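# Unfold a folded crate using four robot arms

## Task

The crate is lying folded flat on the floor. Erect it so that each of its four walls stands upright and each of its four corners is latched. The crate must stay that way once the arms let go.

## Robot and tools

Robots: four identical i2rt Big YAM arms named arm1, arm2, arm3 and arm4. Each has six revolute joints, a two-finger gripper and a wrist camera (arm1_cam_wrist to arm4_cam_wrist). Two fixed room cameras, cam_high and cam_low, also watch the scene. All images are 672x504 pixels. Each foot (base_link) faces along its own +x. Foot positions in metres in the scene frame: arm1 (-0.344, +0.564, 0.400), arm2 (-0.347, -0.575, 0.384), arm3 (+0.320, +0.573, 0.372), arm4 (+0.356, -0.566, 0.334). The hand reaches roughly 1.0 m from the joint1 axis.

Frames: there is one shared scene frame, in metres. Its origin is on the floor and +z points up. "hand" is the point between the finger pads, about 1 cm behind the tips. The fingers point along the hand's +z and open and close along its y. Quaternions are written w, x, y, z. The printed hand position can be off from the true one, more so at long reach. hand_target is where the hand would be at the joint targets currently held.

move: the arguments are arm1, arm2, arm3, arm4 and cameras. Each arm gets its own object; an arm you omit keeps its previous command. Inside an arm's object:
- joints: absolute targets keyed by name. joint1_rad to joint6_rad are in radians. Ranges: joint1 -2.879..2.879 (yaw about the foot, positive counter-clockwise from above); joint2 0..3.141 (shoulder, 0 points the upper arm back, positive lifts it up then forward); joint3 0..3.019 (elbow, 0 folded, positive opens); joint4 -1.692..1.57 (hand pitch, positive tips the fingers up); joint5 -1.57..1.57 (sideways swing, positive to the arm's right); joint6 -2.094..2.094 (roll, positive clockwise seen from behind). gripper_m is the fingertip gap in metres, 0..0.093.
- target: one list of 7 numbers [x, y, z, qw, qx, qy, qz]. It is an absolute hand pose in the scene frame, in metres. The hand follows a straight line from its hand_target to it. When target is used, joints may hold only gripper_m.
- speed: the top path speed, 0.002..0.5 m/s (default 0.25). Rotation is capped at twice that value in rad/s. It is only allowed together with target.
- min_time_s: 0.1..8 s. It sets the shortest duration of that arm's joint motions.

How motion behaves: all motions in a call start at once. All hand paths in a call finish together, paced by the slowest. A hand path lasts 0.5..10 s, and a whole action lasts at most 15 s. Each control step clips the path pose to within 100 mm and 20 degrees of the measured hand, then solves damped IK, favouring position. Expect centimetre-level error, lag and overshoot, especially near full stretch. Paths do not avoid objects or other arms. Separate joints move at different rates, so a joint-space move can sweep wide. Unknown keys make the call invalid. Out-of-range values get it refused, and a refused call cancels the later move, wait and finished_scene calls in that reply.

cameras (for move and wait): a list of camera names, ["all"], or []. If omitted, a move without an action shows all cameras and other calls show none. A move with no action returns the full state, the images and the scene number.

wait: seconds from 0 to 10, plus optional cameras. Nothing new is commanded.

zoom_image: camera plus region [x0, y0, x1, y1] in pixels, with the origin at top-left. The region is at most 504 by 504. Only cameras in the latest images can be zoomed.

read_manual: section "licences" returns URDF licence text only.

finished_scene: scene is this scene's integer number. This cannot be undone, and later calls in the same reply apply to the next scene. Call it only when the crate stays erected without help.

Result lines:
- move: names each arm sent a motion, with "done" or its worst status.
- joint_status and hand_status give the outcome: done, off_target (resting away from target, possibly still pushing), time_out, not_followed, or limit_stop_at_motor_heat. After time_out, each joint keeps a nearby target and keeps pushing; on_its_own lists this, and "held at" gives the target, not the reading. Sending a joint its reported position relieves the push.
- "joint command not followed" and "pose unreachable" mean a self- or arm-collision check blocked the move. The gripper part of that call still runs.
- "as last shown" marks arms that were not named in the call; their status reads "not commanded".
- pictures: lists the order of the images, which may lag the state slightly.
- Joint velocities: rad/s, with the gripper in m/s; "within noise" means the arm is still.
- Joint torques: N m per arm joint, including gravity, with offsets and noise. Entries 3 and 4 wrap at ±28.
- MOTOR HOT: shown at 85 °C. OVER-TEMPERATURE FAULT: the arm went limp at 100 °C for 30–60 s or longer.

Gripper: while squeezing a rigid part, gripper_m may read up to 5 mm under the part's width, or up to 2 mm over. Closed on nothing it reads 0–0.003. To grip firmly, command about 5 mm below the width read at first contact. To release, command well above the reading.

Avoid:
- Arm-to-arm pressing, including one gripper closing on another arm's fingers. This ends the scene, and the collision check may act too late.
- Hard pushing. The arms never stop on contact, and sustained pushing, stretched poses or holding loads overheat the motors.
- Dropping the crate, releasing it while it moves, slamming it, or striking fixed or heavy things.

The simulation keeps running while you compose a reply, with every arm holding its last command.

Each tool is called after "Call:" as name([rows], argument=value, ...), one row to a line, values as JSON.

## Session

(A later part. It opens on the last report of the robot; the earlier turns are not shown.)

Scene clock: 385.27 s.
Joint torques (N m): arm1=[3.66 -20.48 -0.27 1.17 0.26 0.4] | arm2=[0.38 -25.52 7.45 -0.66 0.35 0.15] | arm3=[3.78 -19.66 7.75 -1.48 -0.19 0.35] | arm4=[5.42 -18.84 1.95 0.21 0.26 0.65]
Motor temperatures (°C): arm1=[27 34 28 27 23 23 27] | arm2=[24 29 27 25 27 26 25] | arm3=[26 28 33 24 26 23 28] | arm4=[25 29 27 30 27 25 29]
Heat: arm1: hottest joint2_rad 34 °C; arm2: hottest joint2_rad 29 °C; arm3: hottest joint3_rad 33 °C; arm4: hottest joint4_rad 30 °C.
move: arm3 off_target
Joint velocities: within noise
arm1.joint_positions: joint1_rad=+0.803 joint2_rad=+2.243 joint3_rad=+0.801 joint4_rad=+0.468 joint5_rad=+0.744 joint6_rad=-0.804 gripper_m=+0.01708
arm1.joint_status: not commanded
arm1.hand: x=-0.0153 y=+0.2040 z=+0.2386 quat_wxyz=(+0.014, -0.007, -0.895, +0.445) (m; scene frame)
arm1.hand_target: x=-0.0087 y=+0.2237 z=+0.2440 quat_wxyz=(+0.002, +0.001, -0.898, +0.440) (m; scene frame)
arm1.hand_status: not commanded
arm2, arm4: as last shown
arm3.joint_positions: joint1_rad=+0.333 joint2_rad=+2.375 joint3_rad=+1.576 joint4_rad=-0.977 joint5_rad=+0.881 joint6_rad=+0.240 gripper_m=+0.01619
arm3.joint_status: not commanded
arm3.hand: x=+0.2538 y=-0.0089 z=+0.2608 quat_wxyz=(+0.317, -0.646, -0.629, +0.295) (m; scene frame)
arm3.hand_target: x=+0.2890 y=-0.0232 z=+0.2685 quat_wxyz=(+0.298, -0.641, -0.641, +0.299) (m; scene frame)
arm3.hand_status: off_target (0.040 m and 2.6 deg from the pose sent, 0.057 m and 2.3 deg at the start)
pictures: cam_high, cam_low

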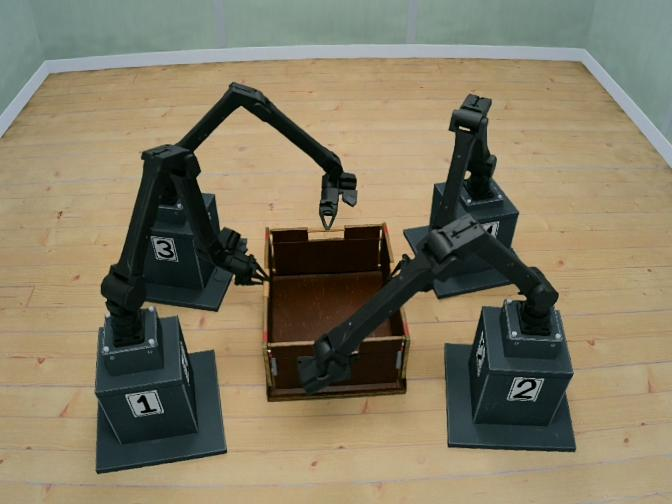

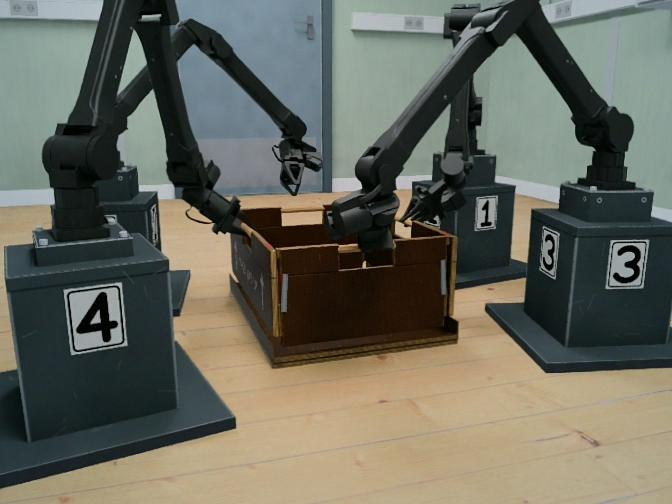

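Call:
move(arm3={"target": [0.305, -0.024, 0.266, -0.2988, 0.6408, 0.6408, -0.2988], "speed": 0.05})

Call:
move(arm3={"target": [0.225, -0.024, 0.268, -0.2988, 0.6408, 0.6408, -0.2988], "speed": 0.05}, cameras=["cam_low", "cam_high"])

Call:
zoom_image(camera="cam_low", region=[210, 180, 480, 380])

Call:
zoom_image(camera="cam_high", region=[250, 200, 420, 320])

Scene clock: 388.30 s.
Joint torques (N m): arm1=[3.37 -20.54 -0.34 1.07 0.25 0.43] | arm2=[0.5 -25.58 7.45 -0.65 0.36 0.16] | arm3=[5.13 -20.07 7.61 -1.44 -0.3 0.41] | arm4=[5.42 -18.84 2 0.21 0.21 0.65]
Motor temperatures (°C): arm1=[27 34 28 27 23 23 27] | arm2=[24 29 27 25 27 26 25] | arm3=[26 28 32 24 26 23 28] | arm4=[25 29 27 30 27 25 29]
Heat: arm1: hottest joint2_rad 34 °C; arm2: hottest joint2_rad 29 °C; arm3: hottest joint3_rad 32 °C; arm4: hottest joint4_rad 30 °C.
move: arm3 off_target
Joint velocities: within noise
arm1.joint_positions: joint1_rad=+0.803 joint2_rad=+2.243 joint3_rad=+0.801 joint4_rad=+0.468 joint5_rad=+0.743 joint6_rad=-0.804 gripper_m=+0.01708
arm1.joint_status: not commanded
arm1.hand: x=-0.0151 y=+0.2041 z=+0.2385 quat_wxyz=(+0.014, -0.007, -0.896, +0.444) (m; scene frame)
arm1.hand_target: x=-0.0085 y=+0.2238 z=+0.2438 quat_wxyz=(+0.001, +0.001, -0.898, +0.440) (m; scene frame)
arm1.hand_status: not commanded
arm2: as last shown
arm3.joint_positions: joint1_rad=+0.341 joint2_rad=+2.384 joint3_rad=+1.593 joint4_rad=-1.011 joint5_rad=+0.879 joint6_rad=+0.269 gripper_m=+0.01619
arm3.joint_status: not commanded
arm3.hand: x=+0.2583 y=-0.0086 z=+0.2608 quat_wxyz=(+0.320, -0.648, -0.626, +0.293) (m; scene frame)
arm3.hand_target: x=+0.3036 y=-0.0221 z=+0.2663 quat_wxyz=(+0.298, -0.641, -0.641, +0.299) (m; scene frame)
arm3.hand_status: off_target (0.049 m and 3.2 deg from the pose sent, 0.054 m and 2.6 deg at the start)
arm4.joint_positions: joint1_rad=+0.826 joint2_rad=+2.087 joint3_rad=+0.886 joint4_rad=+0.187 joint5_rad=+0.771 joint6_rad=-0.759 gripper_m=+0.01582
arm4.joint_status: not commanded
arm4.hand: x=-0.0209 y=-0.2001 z=+0.2359 quat_wxyz=(-0.442, +0.897, -0.005, +0.015) (m; scene frame)
arm4.hand_target: x=-0.0273 y=-0.2243 z=+0.2428 quat_wxyz=(-0.439, +0.899, +0.001, +0.000) (m; scene frame)
arm4.hand_status: not commanded
pictures: none

Scene clock: 390.47 s.
Joint torques (N m): arm1=[3.31 -20.13 -0.39 1.06 0.26 0.46] | arm2=[0.5 -25.58 7.46 -0.66 0.36 0.15] | arm3=[-4.01 -20.89 5.27 2.17 0.34 -0.53] | arm4=[5.48 -18.9 2 0.23 0.21 0.65]
Motor temperatures (°C): arm1=[27 34 28 27 23 23 27] | arm2=[24 29 27 25 27 26 25] | arm3=[26 28 32 24 26 23 28] | arm4=[25 29 27 30 27 25 29]
Heat: arm1: hottest joint2_rad 34 °C; arm2: hottest joint2_rad 29 °C; arm3: hottest joint3_rad 32 °C; arm4: hottest joint4_rad 30 °C.
move: arm3 off_target
Joint velocities: within noise
arm1, arm4: as last shown
arm2.joint_positions: joint1_rad=+0.429 joint2_rad=+2.344 joint3_rad=+1.601 joint4_rad=-1.217 joint5_rad=+0.826 joint6_rad=+0.438 gripper_m=+0.04990
arm2.joint_status: not commanded
arm2.hand: x=-0.3805 y=-0.0181 z=+0.3021 quat_wxyz=(-0.288, +0.646, -0.629, +0.323) (m; scene frame)
arm2.hand_target: x=-0.3902 y=+0.0008 z=+0.3296 quat_wxyz=(-0.301, +0.640, -0.642, +0.296) (m; scene frame)
arm2.hand_status: not commanded
arm3.joint_positions: joint1_rad=+0.335 joint2_rad=+2.358 joint3_rad=+1.547 joint4_rad=-0.923 joint5_rad=+0.876 joint6_rad=+0.180 gripper_m=+0.01619
arm3.joint_status: not commanded
arm3.hand: x=+0.2552 y=-0.0093 z=+0.2610 quat_wxyz=(+0.310, -0.634, -0.644, +0.295) (m; scene frame)
arm3.hand_target: x=+0.2326 y=-0.0221 z=+0.2681 quat_wxyz=(+0.298, -0.640, -0.642, +0.297) (m; scene frame)
arm3.hand_status: off_target (0.034 m and 1.6 deg from the pose sent, 0.037 m and 3.2 deg at the start)
pictures: cam_high, cam_low

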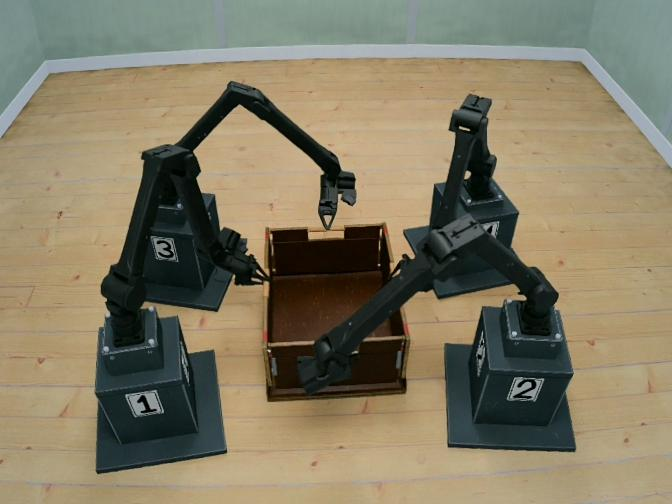

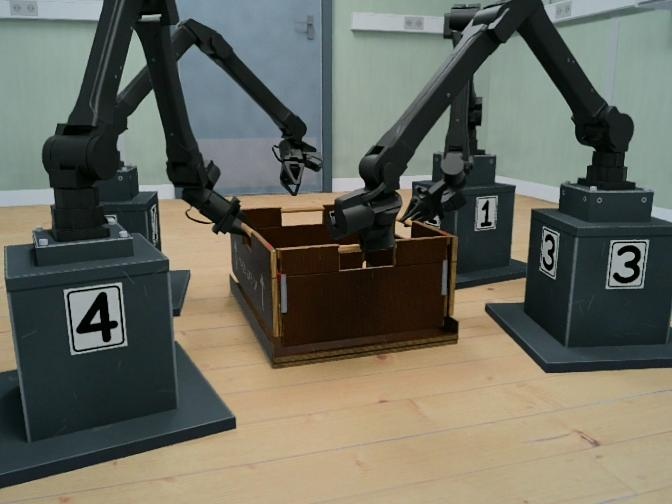

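Scaled by 1.867 from the camera's 672x504 image, which has a finer 960x720 frame.

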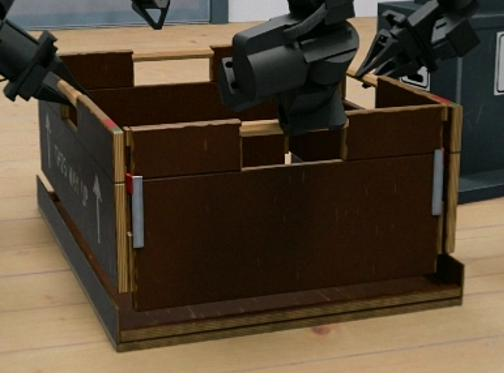

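Scaled by 2.965 from the camera's 672x504 image, which has a finer 960x720 frame.

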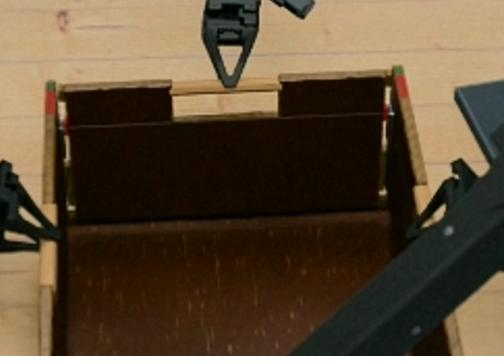

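Call:
move(arm3={"target": [0.264, -0.024, 0.266, -0.2988, 0.6408, 0.6408, -0.2988], "speed": 0.05})

Call:
move(arm3={"joints": {"gripper_m": 0.05}}, cameras=["arm3_cam_wrist", "cam_high"])

Scene clock: 393.90 s.
Joint torques (N m): arm1=[3.6 -20.07 -0.38 1.18 0.28 0.45] | arm2=[0.44 -25.52 7.45 -0.65 0.36 0.16] | arm3=[0.26 -18.78 7.87 -0.49 0.3 0.11] | arm4=[5.48 -18.84 2 0.23 0.22 0.65]
Motor temperatures (°C): arm1=[27 34 28 27 23 23 27] | arm2=[24 29 27 25 27 26 25] | arm3=[26 28 32 24 26 23 28] | arm4=[25 29 27 30 27 25 29]
Heat: arm1: hottest joint2_rad 34 °C; arm2: hottest joint2_rad 29 °C; arm3: hottest joint3_rad 32 °C; arm4: hottest joint4_rad 30 °C.
move: arm3 off_target
Joint velocities: within noise
arm1, arm2, arm4: as last shown
arm3.joint_positions: joint1_rad=+0.335 joint2_rad=+2.358 joint3_rad=+1.547 joint4_rad=-0.926 joint5_rad=+0.876 joint6_rad=+0.200 gripper_m=+0.01619
arm3.joint_status: not commanded
arm3.hand: x=+0.2552 y=-0.0087 z=+0.2610 quat_wxyz=(+0.308, -0.640, -0.638, +0.297) (m; scene frame)
arm3.hand_target: x=+0.2637 y=-0.0250 z=+0.2661 quat_wxyz=(+0.296, -0.642, -0.640, +0.301) (m; scene frame)
arm3.hand_status: off_target (0.018 m and 1.1 deg from the pose sent, 0.018 m and 1.6 deg at the start)
pictures: none

Scene clock: 394.57 s.
Joint torques (N m): arm1=[3.84 -20.37 -0.32 1.26 0.27 0.44] | arm2=[0.5 -25.58 7.45 -0.65 0.35 0.15] | arm3=[0.15 -19.14 7.41 -0.31 0.44 0.1] | arm4=[5.48 -18.84 2 0.23 0.21 0.65]
Motor temperatures (°C): arm1=[27 34 28 27 23 23 27] | arm2=[24 29 27 25 27 26 25] | arm3=[26 28 32 24 26 23 28] | arm4=[25 29 27 30 27 25 29]
Heat: arm1: hottest joint2_rad 34 °C; arm2: hottest joint2_rad 29 °C; arm3: hottest joint3_rad 32 °C; arm4: hottest joint4_rad 30 °C.
move: arm3 done
Joint velocities: within noise
arm1, arm2, arm4: as last shown
arm3.joint_positions: joint1_rad=+0.330 joint2_rad=+2.358 joint3_rad=+1.555 joint4_rad=-0.935 joint5_rad=+0.871 joint6_rad=+0.191 gripper_m=+0.04983
arm3.joint_status: all done
arm3.hand: x=+0.2532 y=-0.0101 z=+0.2625 quat_wxyz=(+0.309, -0.639, -0.640, +0.293) (m; scene frame)
arm3.hand_target: x=+0.2608 y=-0.0230 z=+0.2661 quat_wxyz=(+0.301, -0.639, -0.642, +0.297) (m; scene frame)
arm3.hand_status: not commanded
pictures: arm3_cam_wrist, cam_high

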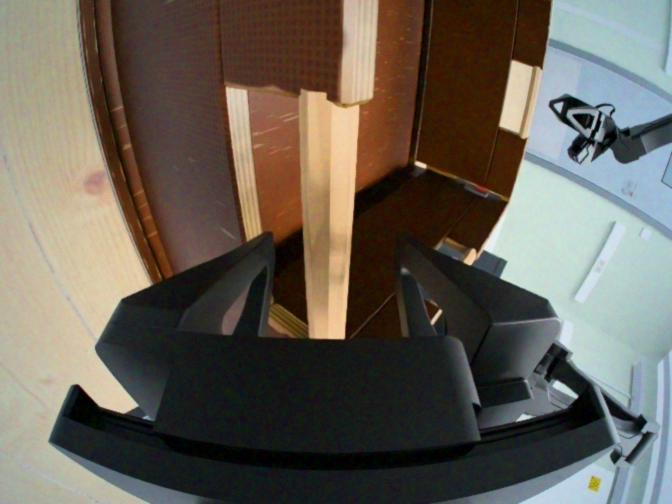

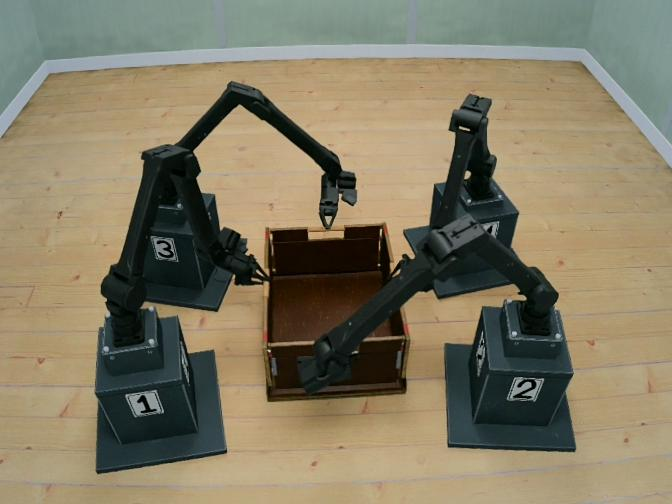

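Call:
move(arm3={"target": [0.345, -0.024, 0.345, -0.2988, 0.6408, 0.6408, -0.2988], "speed": 0.12}, arm2={"target": [-0.40, -0.05, 0.42, -0.2988, 0.6408, -0.6408, 0.2988], "speed": 0.12}, cameras=["arm3_cam_wrist", "arm2_cam_wrist"])

Scene clock: 397.50 s.
Joint torques (N m): arm1=[3.25 -20.54 -0.53 1.14 0.22 0.42] | arm2=[0.26 -22.95 5.74 -0.68 0.34 0.16] | arm3=[-0.5 -20.89 8.44 -0.84 0.4 0.24] | arm4=[5.42 -18.84 2 0.21 0.21 0.65]
Motor temperatures (°C): arm1=[27 34 28 27 23 23 27] | arm2=[23 29 27 25 27 26 25] | arm3=[26 28 32 24 26 23 28] | arm4=[25 29 27 30 27 25 29]
Heat: arm1: hottest joint2_rad 34 °C; arm2: hottest joint2_rad 29 °C; arm3: hottest joint3_rad 32 °C; arm4: hottest joint4_rad 30 °C.
move: arm2 off_target; arm3 off_target
Joint velocities: within noise
arm1, arm4: as last shown
arm2.joint_positions: joint1_rad=+0.472 joint2_rad=+2.111 joint3_rad=+1.496 joint4_rad=-1.355 joint5_rad=+0.809 joint6_rad=+0.495 gripper_m=+0.04990
arm2.joint_status: not commanded
arm2.hand: x=-0.3960 y=-0.0506 z=+0.4054 quat_wxyz=(-0.294, +0.644, -0.635, +0.310) (m; scene frame)
arm2.hand_target: x=-0.3997 y=-0.0493 z=+0.4200 quat_wxyz=(-0.299, +0.641, -0.641, +0.299) (m; scene frame)
arm2.hand_status: off_target (0.015 m and 1.6 deg from the pose sent, 0.124 m and 3.4 deg at the start)
arm3.joint_positions: joint1_rad=+0.465 joint2_rad=+2.303 joint3_rad=+1.658 joint4_rad=-1.255 joint5_rad=+0.844 joint6_rad=+0.381 gripper_m=+0.04991
arm3.joint_status: not commanded
arm3.hand: x=+0.3345 y=-0.0104 z=+0.3290 quat_wxyz=(+0.315, -0.633, -0.644, +0.292) (m; scene frame)
arm3.hand_target: x=+0.3433 y=-0.0258 z=+0.3450 quat_wxyz=(+0.296, -0.643, -0.639, +0.301) (m; scene frame)
arm3.hand_status: off_target (0.023 m and 2.3 deg from the pose sent, 0.124 m and 1.4 deg at the start)
pictures: arm2_cam_wrist, arm3_cam_wrist

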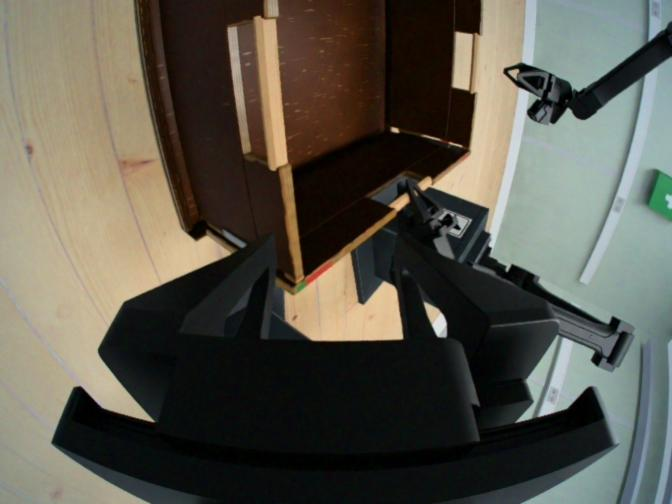

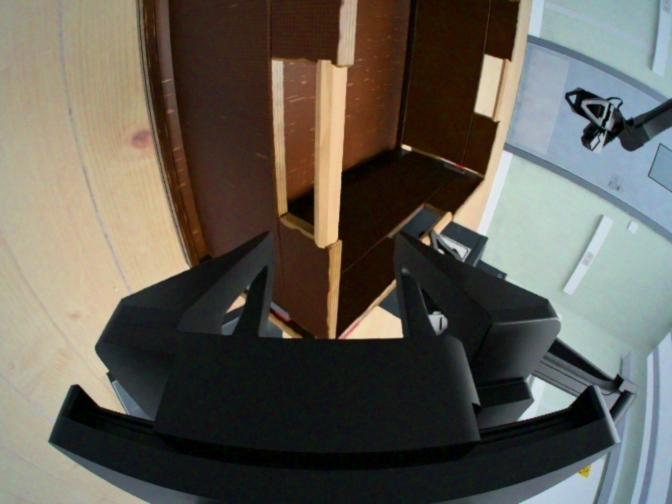

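Call:
zoom_image(camera="arm2_cam_wrist", region=[180, 180, 340, 300])

Call:
zoom_image(camera="arm2_cam_wrist", region=[370, 100, 490, 190])

Call:
zoom_image(camera="arm3_cam_wrist", region=[390, 110, 510, 200])

Call:
zoom_image(camera="arm3_cam_wrist", region=[240, 250, 400, 350])

Scaled by 3.150 from the camera's 672x504 image, which has a finer 960x720 frame.

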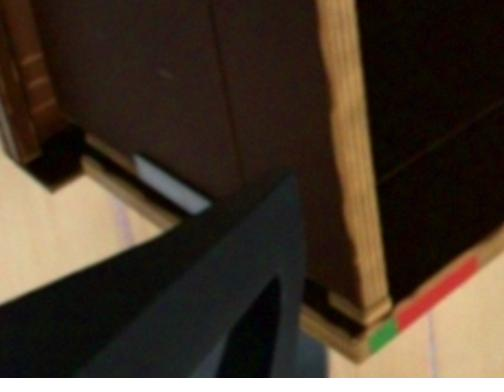

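Scaled by 4.200 from the camera's 672x504 image, which has a finer 960x720 frame.

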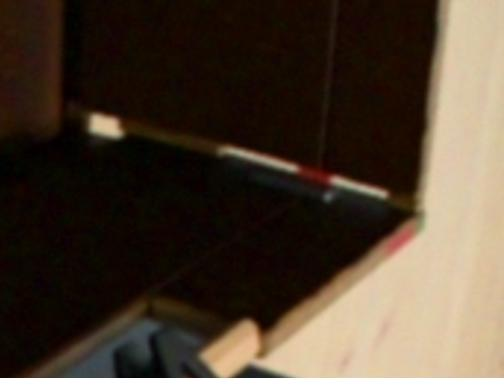

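Scaled by 4.200 from the camera's 672x504 image, which has a finer 960x720 frame.

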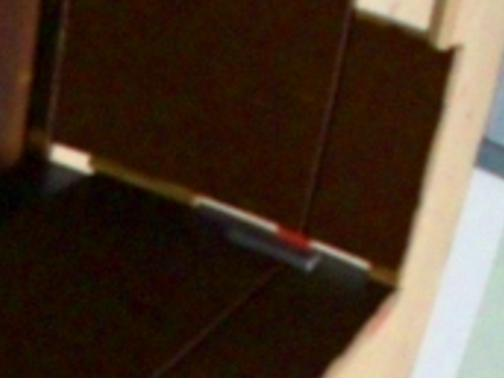

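Scaled by 3.150 from the camera's 672x504 image, which has a finer 960x720 frame.

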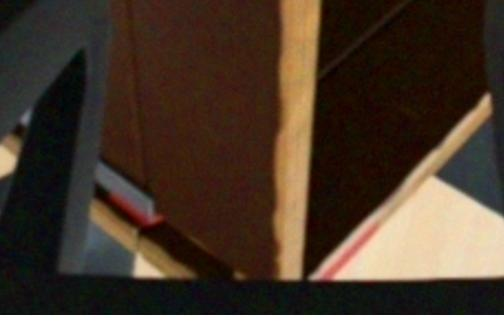

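Call:
move(arm1={"target": [-0.0087, 0.211, 0.244, 0, 0, 0.8988, -0.4384], "speed": 0.05}, arm4={"target": [-0.0273, -0.210, 0.243, -0.4384, 0.8988, 0, 0], "speed": 0.05})

Call:
move(arm1={"joints": {"gripper_m": 0.045}}, arm4={"joints": {"gripper_m": 0.045}}, cameras=["cam_high", "arm1_cam_wrist", "arm4_cam_wrist"])

Scene clock: 403.03 s.
Joint torques (N m): arm1=[0.67 -20.13 0.77 1.51 -0.21 0.13] | arm2=[0.44 -22.95 5.75 -0.68 0.34 0.15] | arm3=[0.32 -20.25 8.31 -0.95 0.41 0.26] | arm4=[3.37 -18.08 3.44 0.88 -0.11 0.3]
Motor temperatures (°C): arm1=[27 34 28 27 23 23 27] | arm2=[23 29 27 25 27 26 25] | arm3=[26 28 33 24 26 23 27] | arm4=[25 29 27 30 27 25 29]
Heat: arm1: hottest joint2_rad 34 °C; arm2: hottest joint2_rad 29 °C; arm3: hottest joint3_rad 33 °C; arm4: hottest joint4_rad 30 °C.
move: arm1 off_target; arm4 off_target
Joint velocities: within noise
arm1.joint_positions: joint1_rad=+0.801 joint2_rad=+2.241 joint3_rad=+0.801 joint4_rad=+0.468 joint5_rad=+0.740 joint6_rad=-0.804 gripper_m=+0.01708
arm1.joint_status: not commanded
arm1.hand: x=-0.0149 y=+0.2036 z=+0.2389 quat_wxyz=(+0.013, -0.007, -0.896, +0.444) (m; scene frame)
arm1.hand_target: x=-0.0094 y=+0.2102 z=+0.2446 quat_wxyz=(+0.002, -0.001, -0.898, +0.440) (m; scene frame)
arm1.hand_status: off_target (0.011 m and 1.8 deg from the pose sent, 0.011 m and 1.9 deg at the start)
arm2: as last shown
arm3.joint_positions: joint1_rad=+0.462 joint2_rad=+2.303 joint3_rad=+1.658 joint4_rad=-1.255 joint5_rad=+0.844 joint6_rad=+0.383 gripper_m=+0.04991
arm3.joint_status: not commanded
arm3.hand: x=+0.3327 y=-0.0104 z=+0.3290 quat_wxyz=(+0.316, -0.635, -0.642, +0.291) (m; scene frame)
arm3.hand_target: x=+0.3414 y=-0.0259 z=+0.3450 quat_wxyz=(+0.297, -0.644, -0.637, +0.301) (m; scene frame)
arm3.hand_status: not commanded
arm4.joint_positions: joint1_rad=+0.824 joint2_rad=+2.087 joint3_rad=+0.886 joint4_rad=+0.187 joint5_rad=+0.766 joint6_rad=-0.759 gripper_m=+0.01583
arm4.joint_status: not commanded
arm4.hand: x=-0.0209 y=-0.1999 z=+0.2354 quat_wxyz=(-0.440, +0.898, -0.005, +0.014) (m; scene frame)
arm4.hand_target: x=-0.0272 y=-0.2098 z=+0.2428 quat_wxyz=(-0.439, +0.898, +0.000, +0.001) (m; scene frame)
arm4.hand_status: off_target (0.014 m and 1.7 deg from the pose sent, 0.014 m and 1.8 deg at the start)
pictures: none

Scene clock: 403.77 s.
Joint torques (N m): arm1=[0.97 -19.49 1.43 1.52 0.35 0.17] | arm2=[0.38 -23 5.72 -0.68 0.34 0.15] | arm3=[-0.26 -20.6 8.32 -0.9 0.43 0.23] | arm4=[2.02 -16.15 4.3 0.91 0.13 0.29]
Motor temperatures (°C): arm1=[27 34 28 27 23 23 27] | arm2=[23 29 27 25 27 26 25] | arm3=[26 28 33 24 26 23 27] | arm4=[25 29 27 30 27 25 29]
Heat: arm1: hottest joint2_rad 34 °C; arm2: hottest joint2_rad 29 °C; arm3: hottest joint3_rad 33 °C; arm4: hottest joint4_rad 30 °C.
move: arm1 done; arm4 done
Joint velocities: within noise
arm1.joint_positions: joint1_rad=+0.818 joint2_rad=+2.231 joint3_rad=+0.792 joint4_rad=+0.468 joint5_rad=+0.718 joint6_rad=-0.804 gripper_m=+0.04495
arm1.joint_status: all done
arm1.hand: x=-0.0078 y=+0.2118 z=+0.2401 quat_wxyz=(+0.001, +0.003, -0.899, +0.438) (m; scene frame)
arm1.hand_target: x=-0.0052 y=+0.2146 z=+0.2435 quat_wxyz=(-0.003, +0.005, -0.899, +0.437) (m; scene frame)
arm1.hand_status: not commanded
arm2, arm3: as last shown
arm4.joint_positions: joint1_rad=+0.849 joint2_rad=+2.062 joint3_rad=+0.877 joint4_rad=+0.187 joint5_rad=+0.757 joint6_rad=-0.759 gripper_m=+0.04493
arm4.joint_status: all done
arm4.hand: x=-0.0315 y=-0.2096 z=+0.2443 quat_wxyz=(-0.441, +0.898, +0.005, -0.001) (m; scene frame)
arm4.hand_target: x=-0.0300 y=-0.2129 z=+0.2429 quat_wxyz=(-0.438, +0.899, +0.004, -0.002) (m; scene frame)
arm4.hand_status: not commanded
pictures: arm1_cam_wrist, arm4_cam_wrist, cam_high

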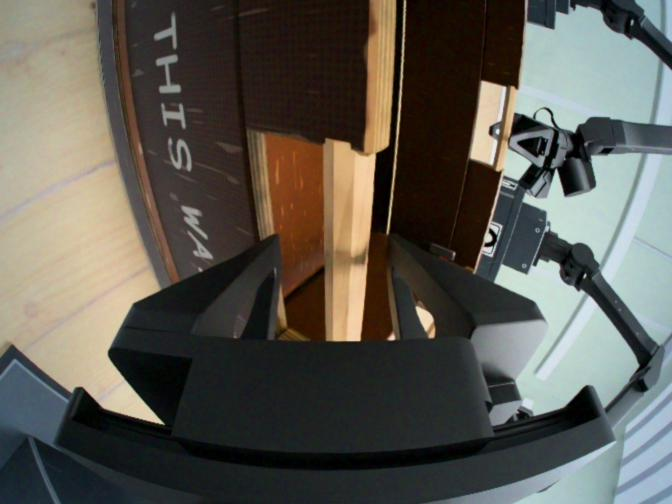

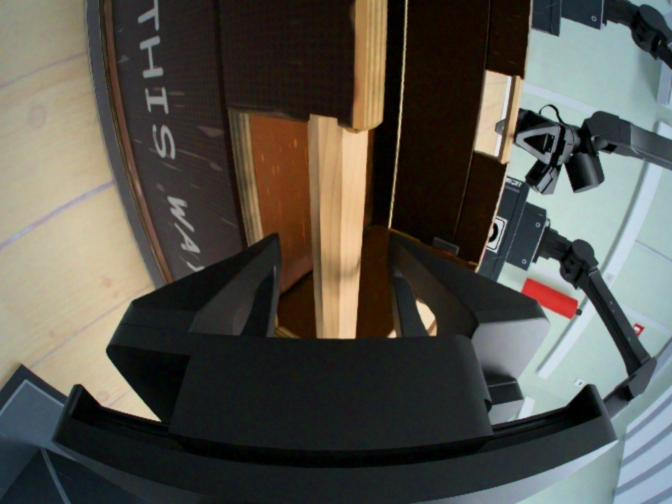

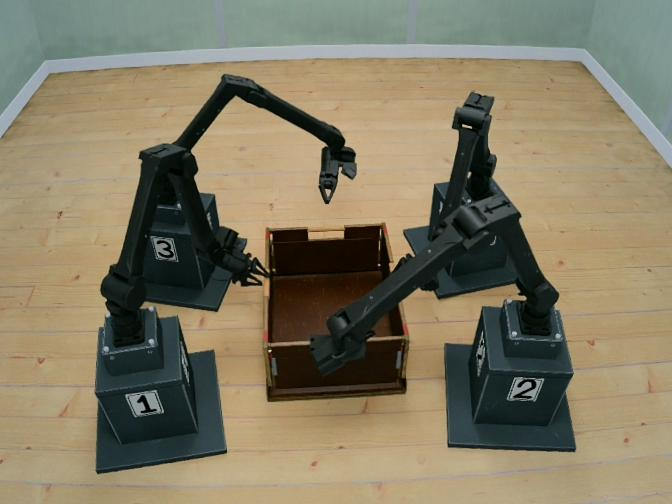

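Call:
move(arm1={"target": [-0.008, 0.285, 0.302, 0, 0, 0.8988, -0.4384], "speed": 0.12}, arm4={"target": [-0.029, -0.285, 0.302, -0.4384, 0.8988, 0, 0], "speed": 0.12}, cameras=["cam_high", "cam_low", "arm1_cam_wrist", "arm4_cam_wrist"])

Call:
zoom_image(camera="cam_low", region=[210, 190, 480, 380])

Call:
zoom_image(camera="cam_high", region=[240, 200, 430, 410])

Scene clock: 407.03 s.
Joint torques (N m): arm1=[0.67 -16.38 2.26 0.98 0.66 0.29] | arm2=[0.44 -23 5.75 -0.66 0.34 0.16] | arm3=[0.09 -20.54 8.46 -0.79 0.41 0.27] | arm4=[2.02 -14.15 5.3 0.28 0.4 0.39]
Motor temperatures (°C): arm1=[27 33 28 27 23 23 27] | arm2=[23 29 27 25 27 26 25] | arm3=[26 28 33 24 26 23 27] | arm4=[25 29 27 30 27 25 29]
Heat: arm1: hottest joint2_rad 33 °C; arm2: hottest joint2_rad 29 °C; arm3: hottest joint3_rad 33 °C; arm4: hottest joint4_rad 30 °C.
move: arm1 done; arm4 done
Joint velocities: within noise
arm1.joint_positions: joint1_rad=+0.975 joint2_rad=+2.007 joint3_rad=+0.673 joint4_rad=+0.230 joint5_rad=+0.804 joint6_rad=-0.616 gripper_m=+0.04498
arm1.joint_status: not commanded
arm1.hand: x=-0.0093 y=+0.2801 z=+0.2996 quat_wxyz=(+0.004, +0.003, -0.899, +0.439) (m; scene frame)
arm1.hand_target: x=-0.0083 y=+0.2835 z=+0.3024 quat_wxyz=(+0.001, +0.000, -0.898, +0.440) (m; scene frame)
arm1.hand_status: done (0.006 m and 0.6 deg from the pose sent, 0.096 m and 0.4 deg at the start)
arm2, arm3: as last shown
arm4.joint_positions: joint1_rad=+0.993 joint2_rad=+1.858 joint3_rad=+0.803 joint4_rad=-0.081 joint5_rad=+0.829 joint6_rad=-0.568 gripper_m=+0.04495
arm4.joint_status: not commanded
arm4.hand: x=-0.0296 y=-0.2786 z=+0.3028 quat_wxyz=(-0.440, +0.898, +0.002, +0.002) (m; scene frame)
arm4.hand_target: x=-0.0266 y=-0.2821 z=+0.3018 quat_wxyz=(-0.439, +0.899, -0.002, +0.003) (m; scene frame)
arm4.hand_status: done (0.007 m and 0.4 deg from the pose sent, 0.095 m and 0.7 deg at the start)
pictures: arm1_cam_wrist, arm4_cam_wrist, cam_high, cam_low

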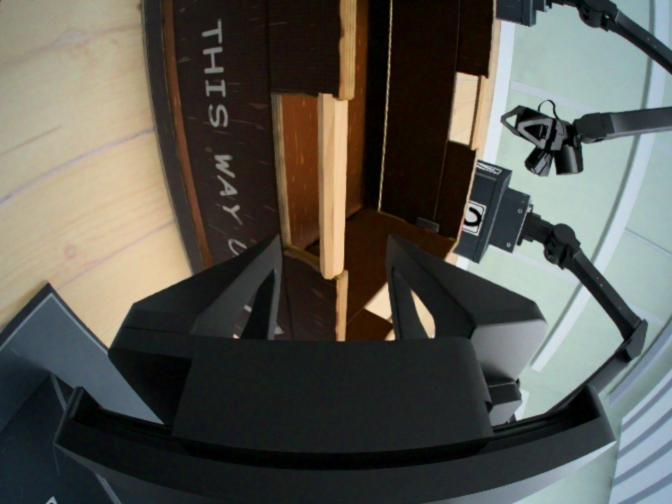

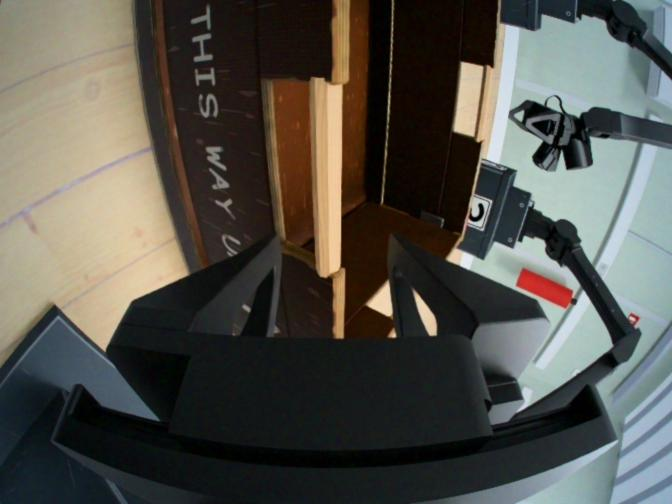

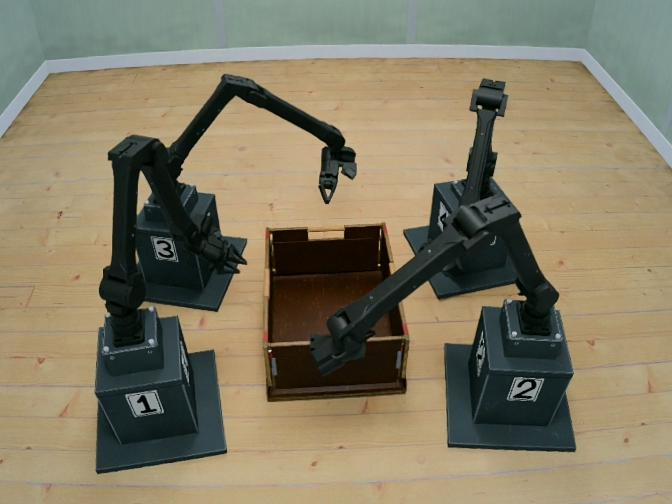

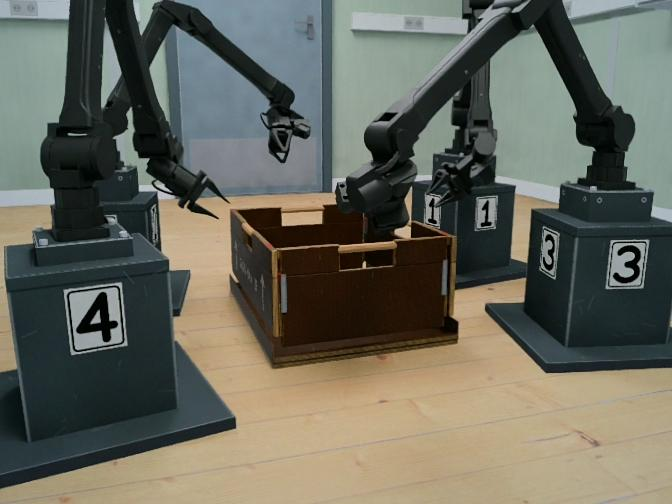

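Scaled by 1.867 from the camera's 672x504 image, which has a finer 960x720 frame.

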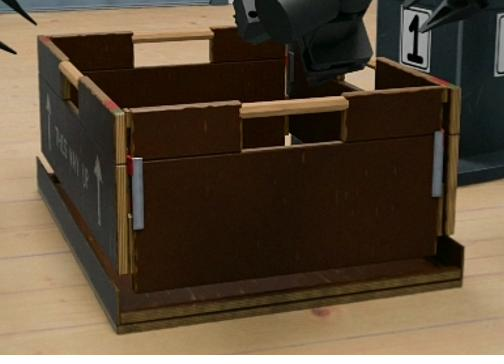

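Scaled by 2.400 from the camera's 672x504 image, which has a finer 960x720 frame.

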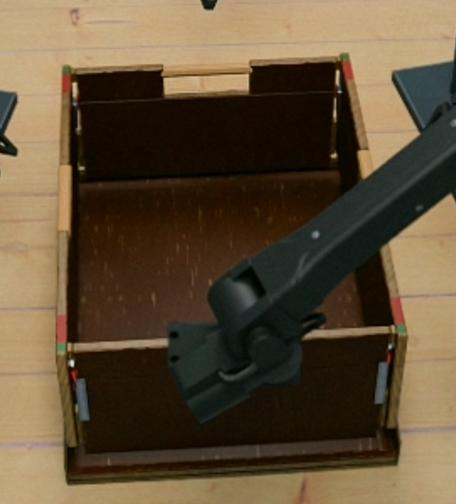

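Call:
zoom_image(camera="cam_high", region=[355, 210, 415, 270])

Call:
zoom_image(camera="cam_high", region=[250, 215, 310, 275])

Call:
zoom_image(camera="cam_high", region=[250, 320, 310, 380])

Call:
zoom_image(camera="cam_high", region=[370, 310, 430, 370])

Scaled by 8.400 from the camera's 672x504 image, which has a finer 960x720 frame.

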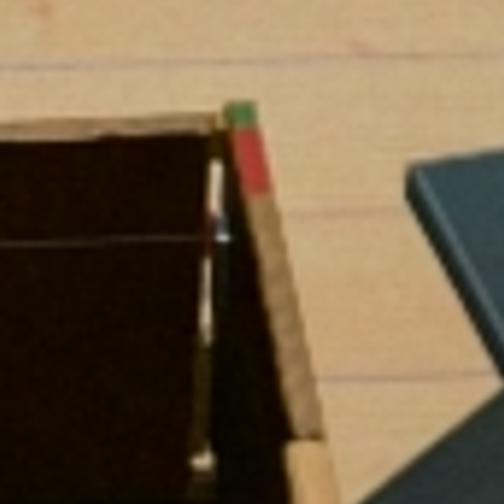

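Scaled by 8.400 from the camera's 672x504 image, which has a finer 960x720 frame.

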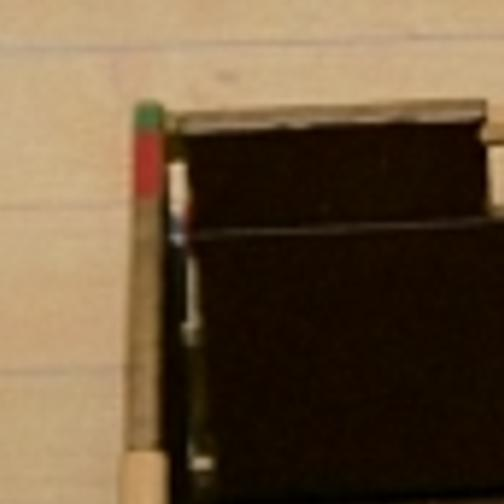

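Scaled by 8.400 from the camera's 672x504 image, which has a finer 960x720 frame.

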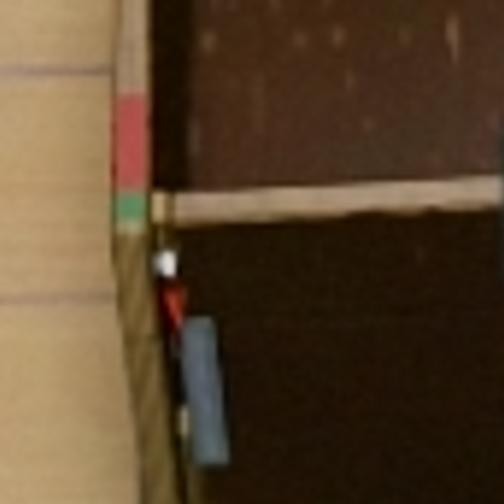

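Scaled by 8.400 from the camera's 672x504 image, which has a finer 960x720 frame.

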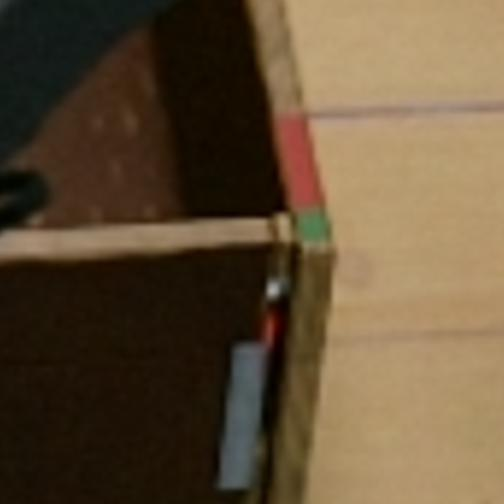

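Call:
finished_scene(scene=1)

The scene is finished: the task was done.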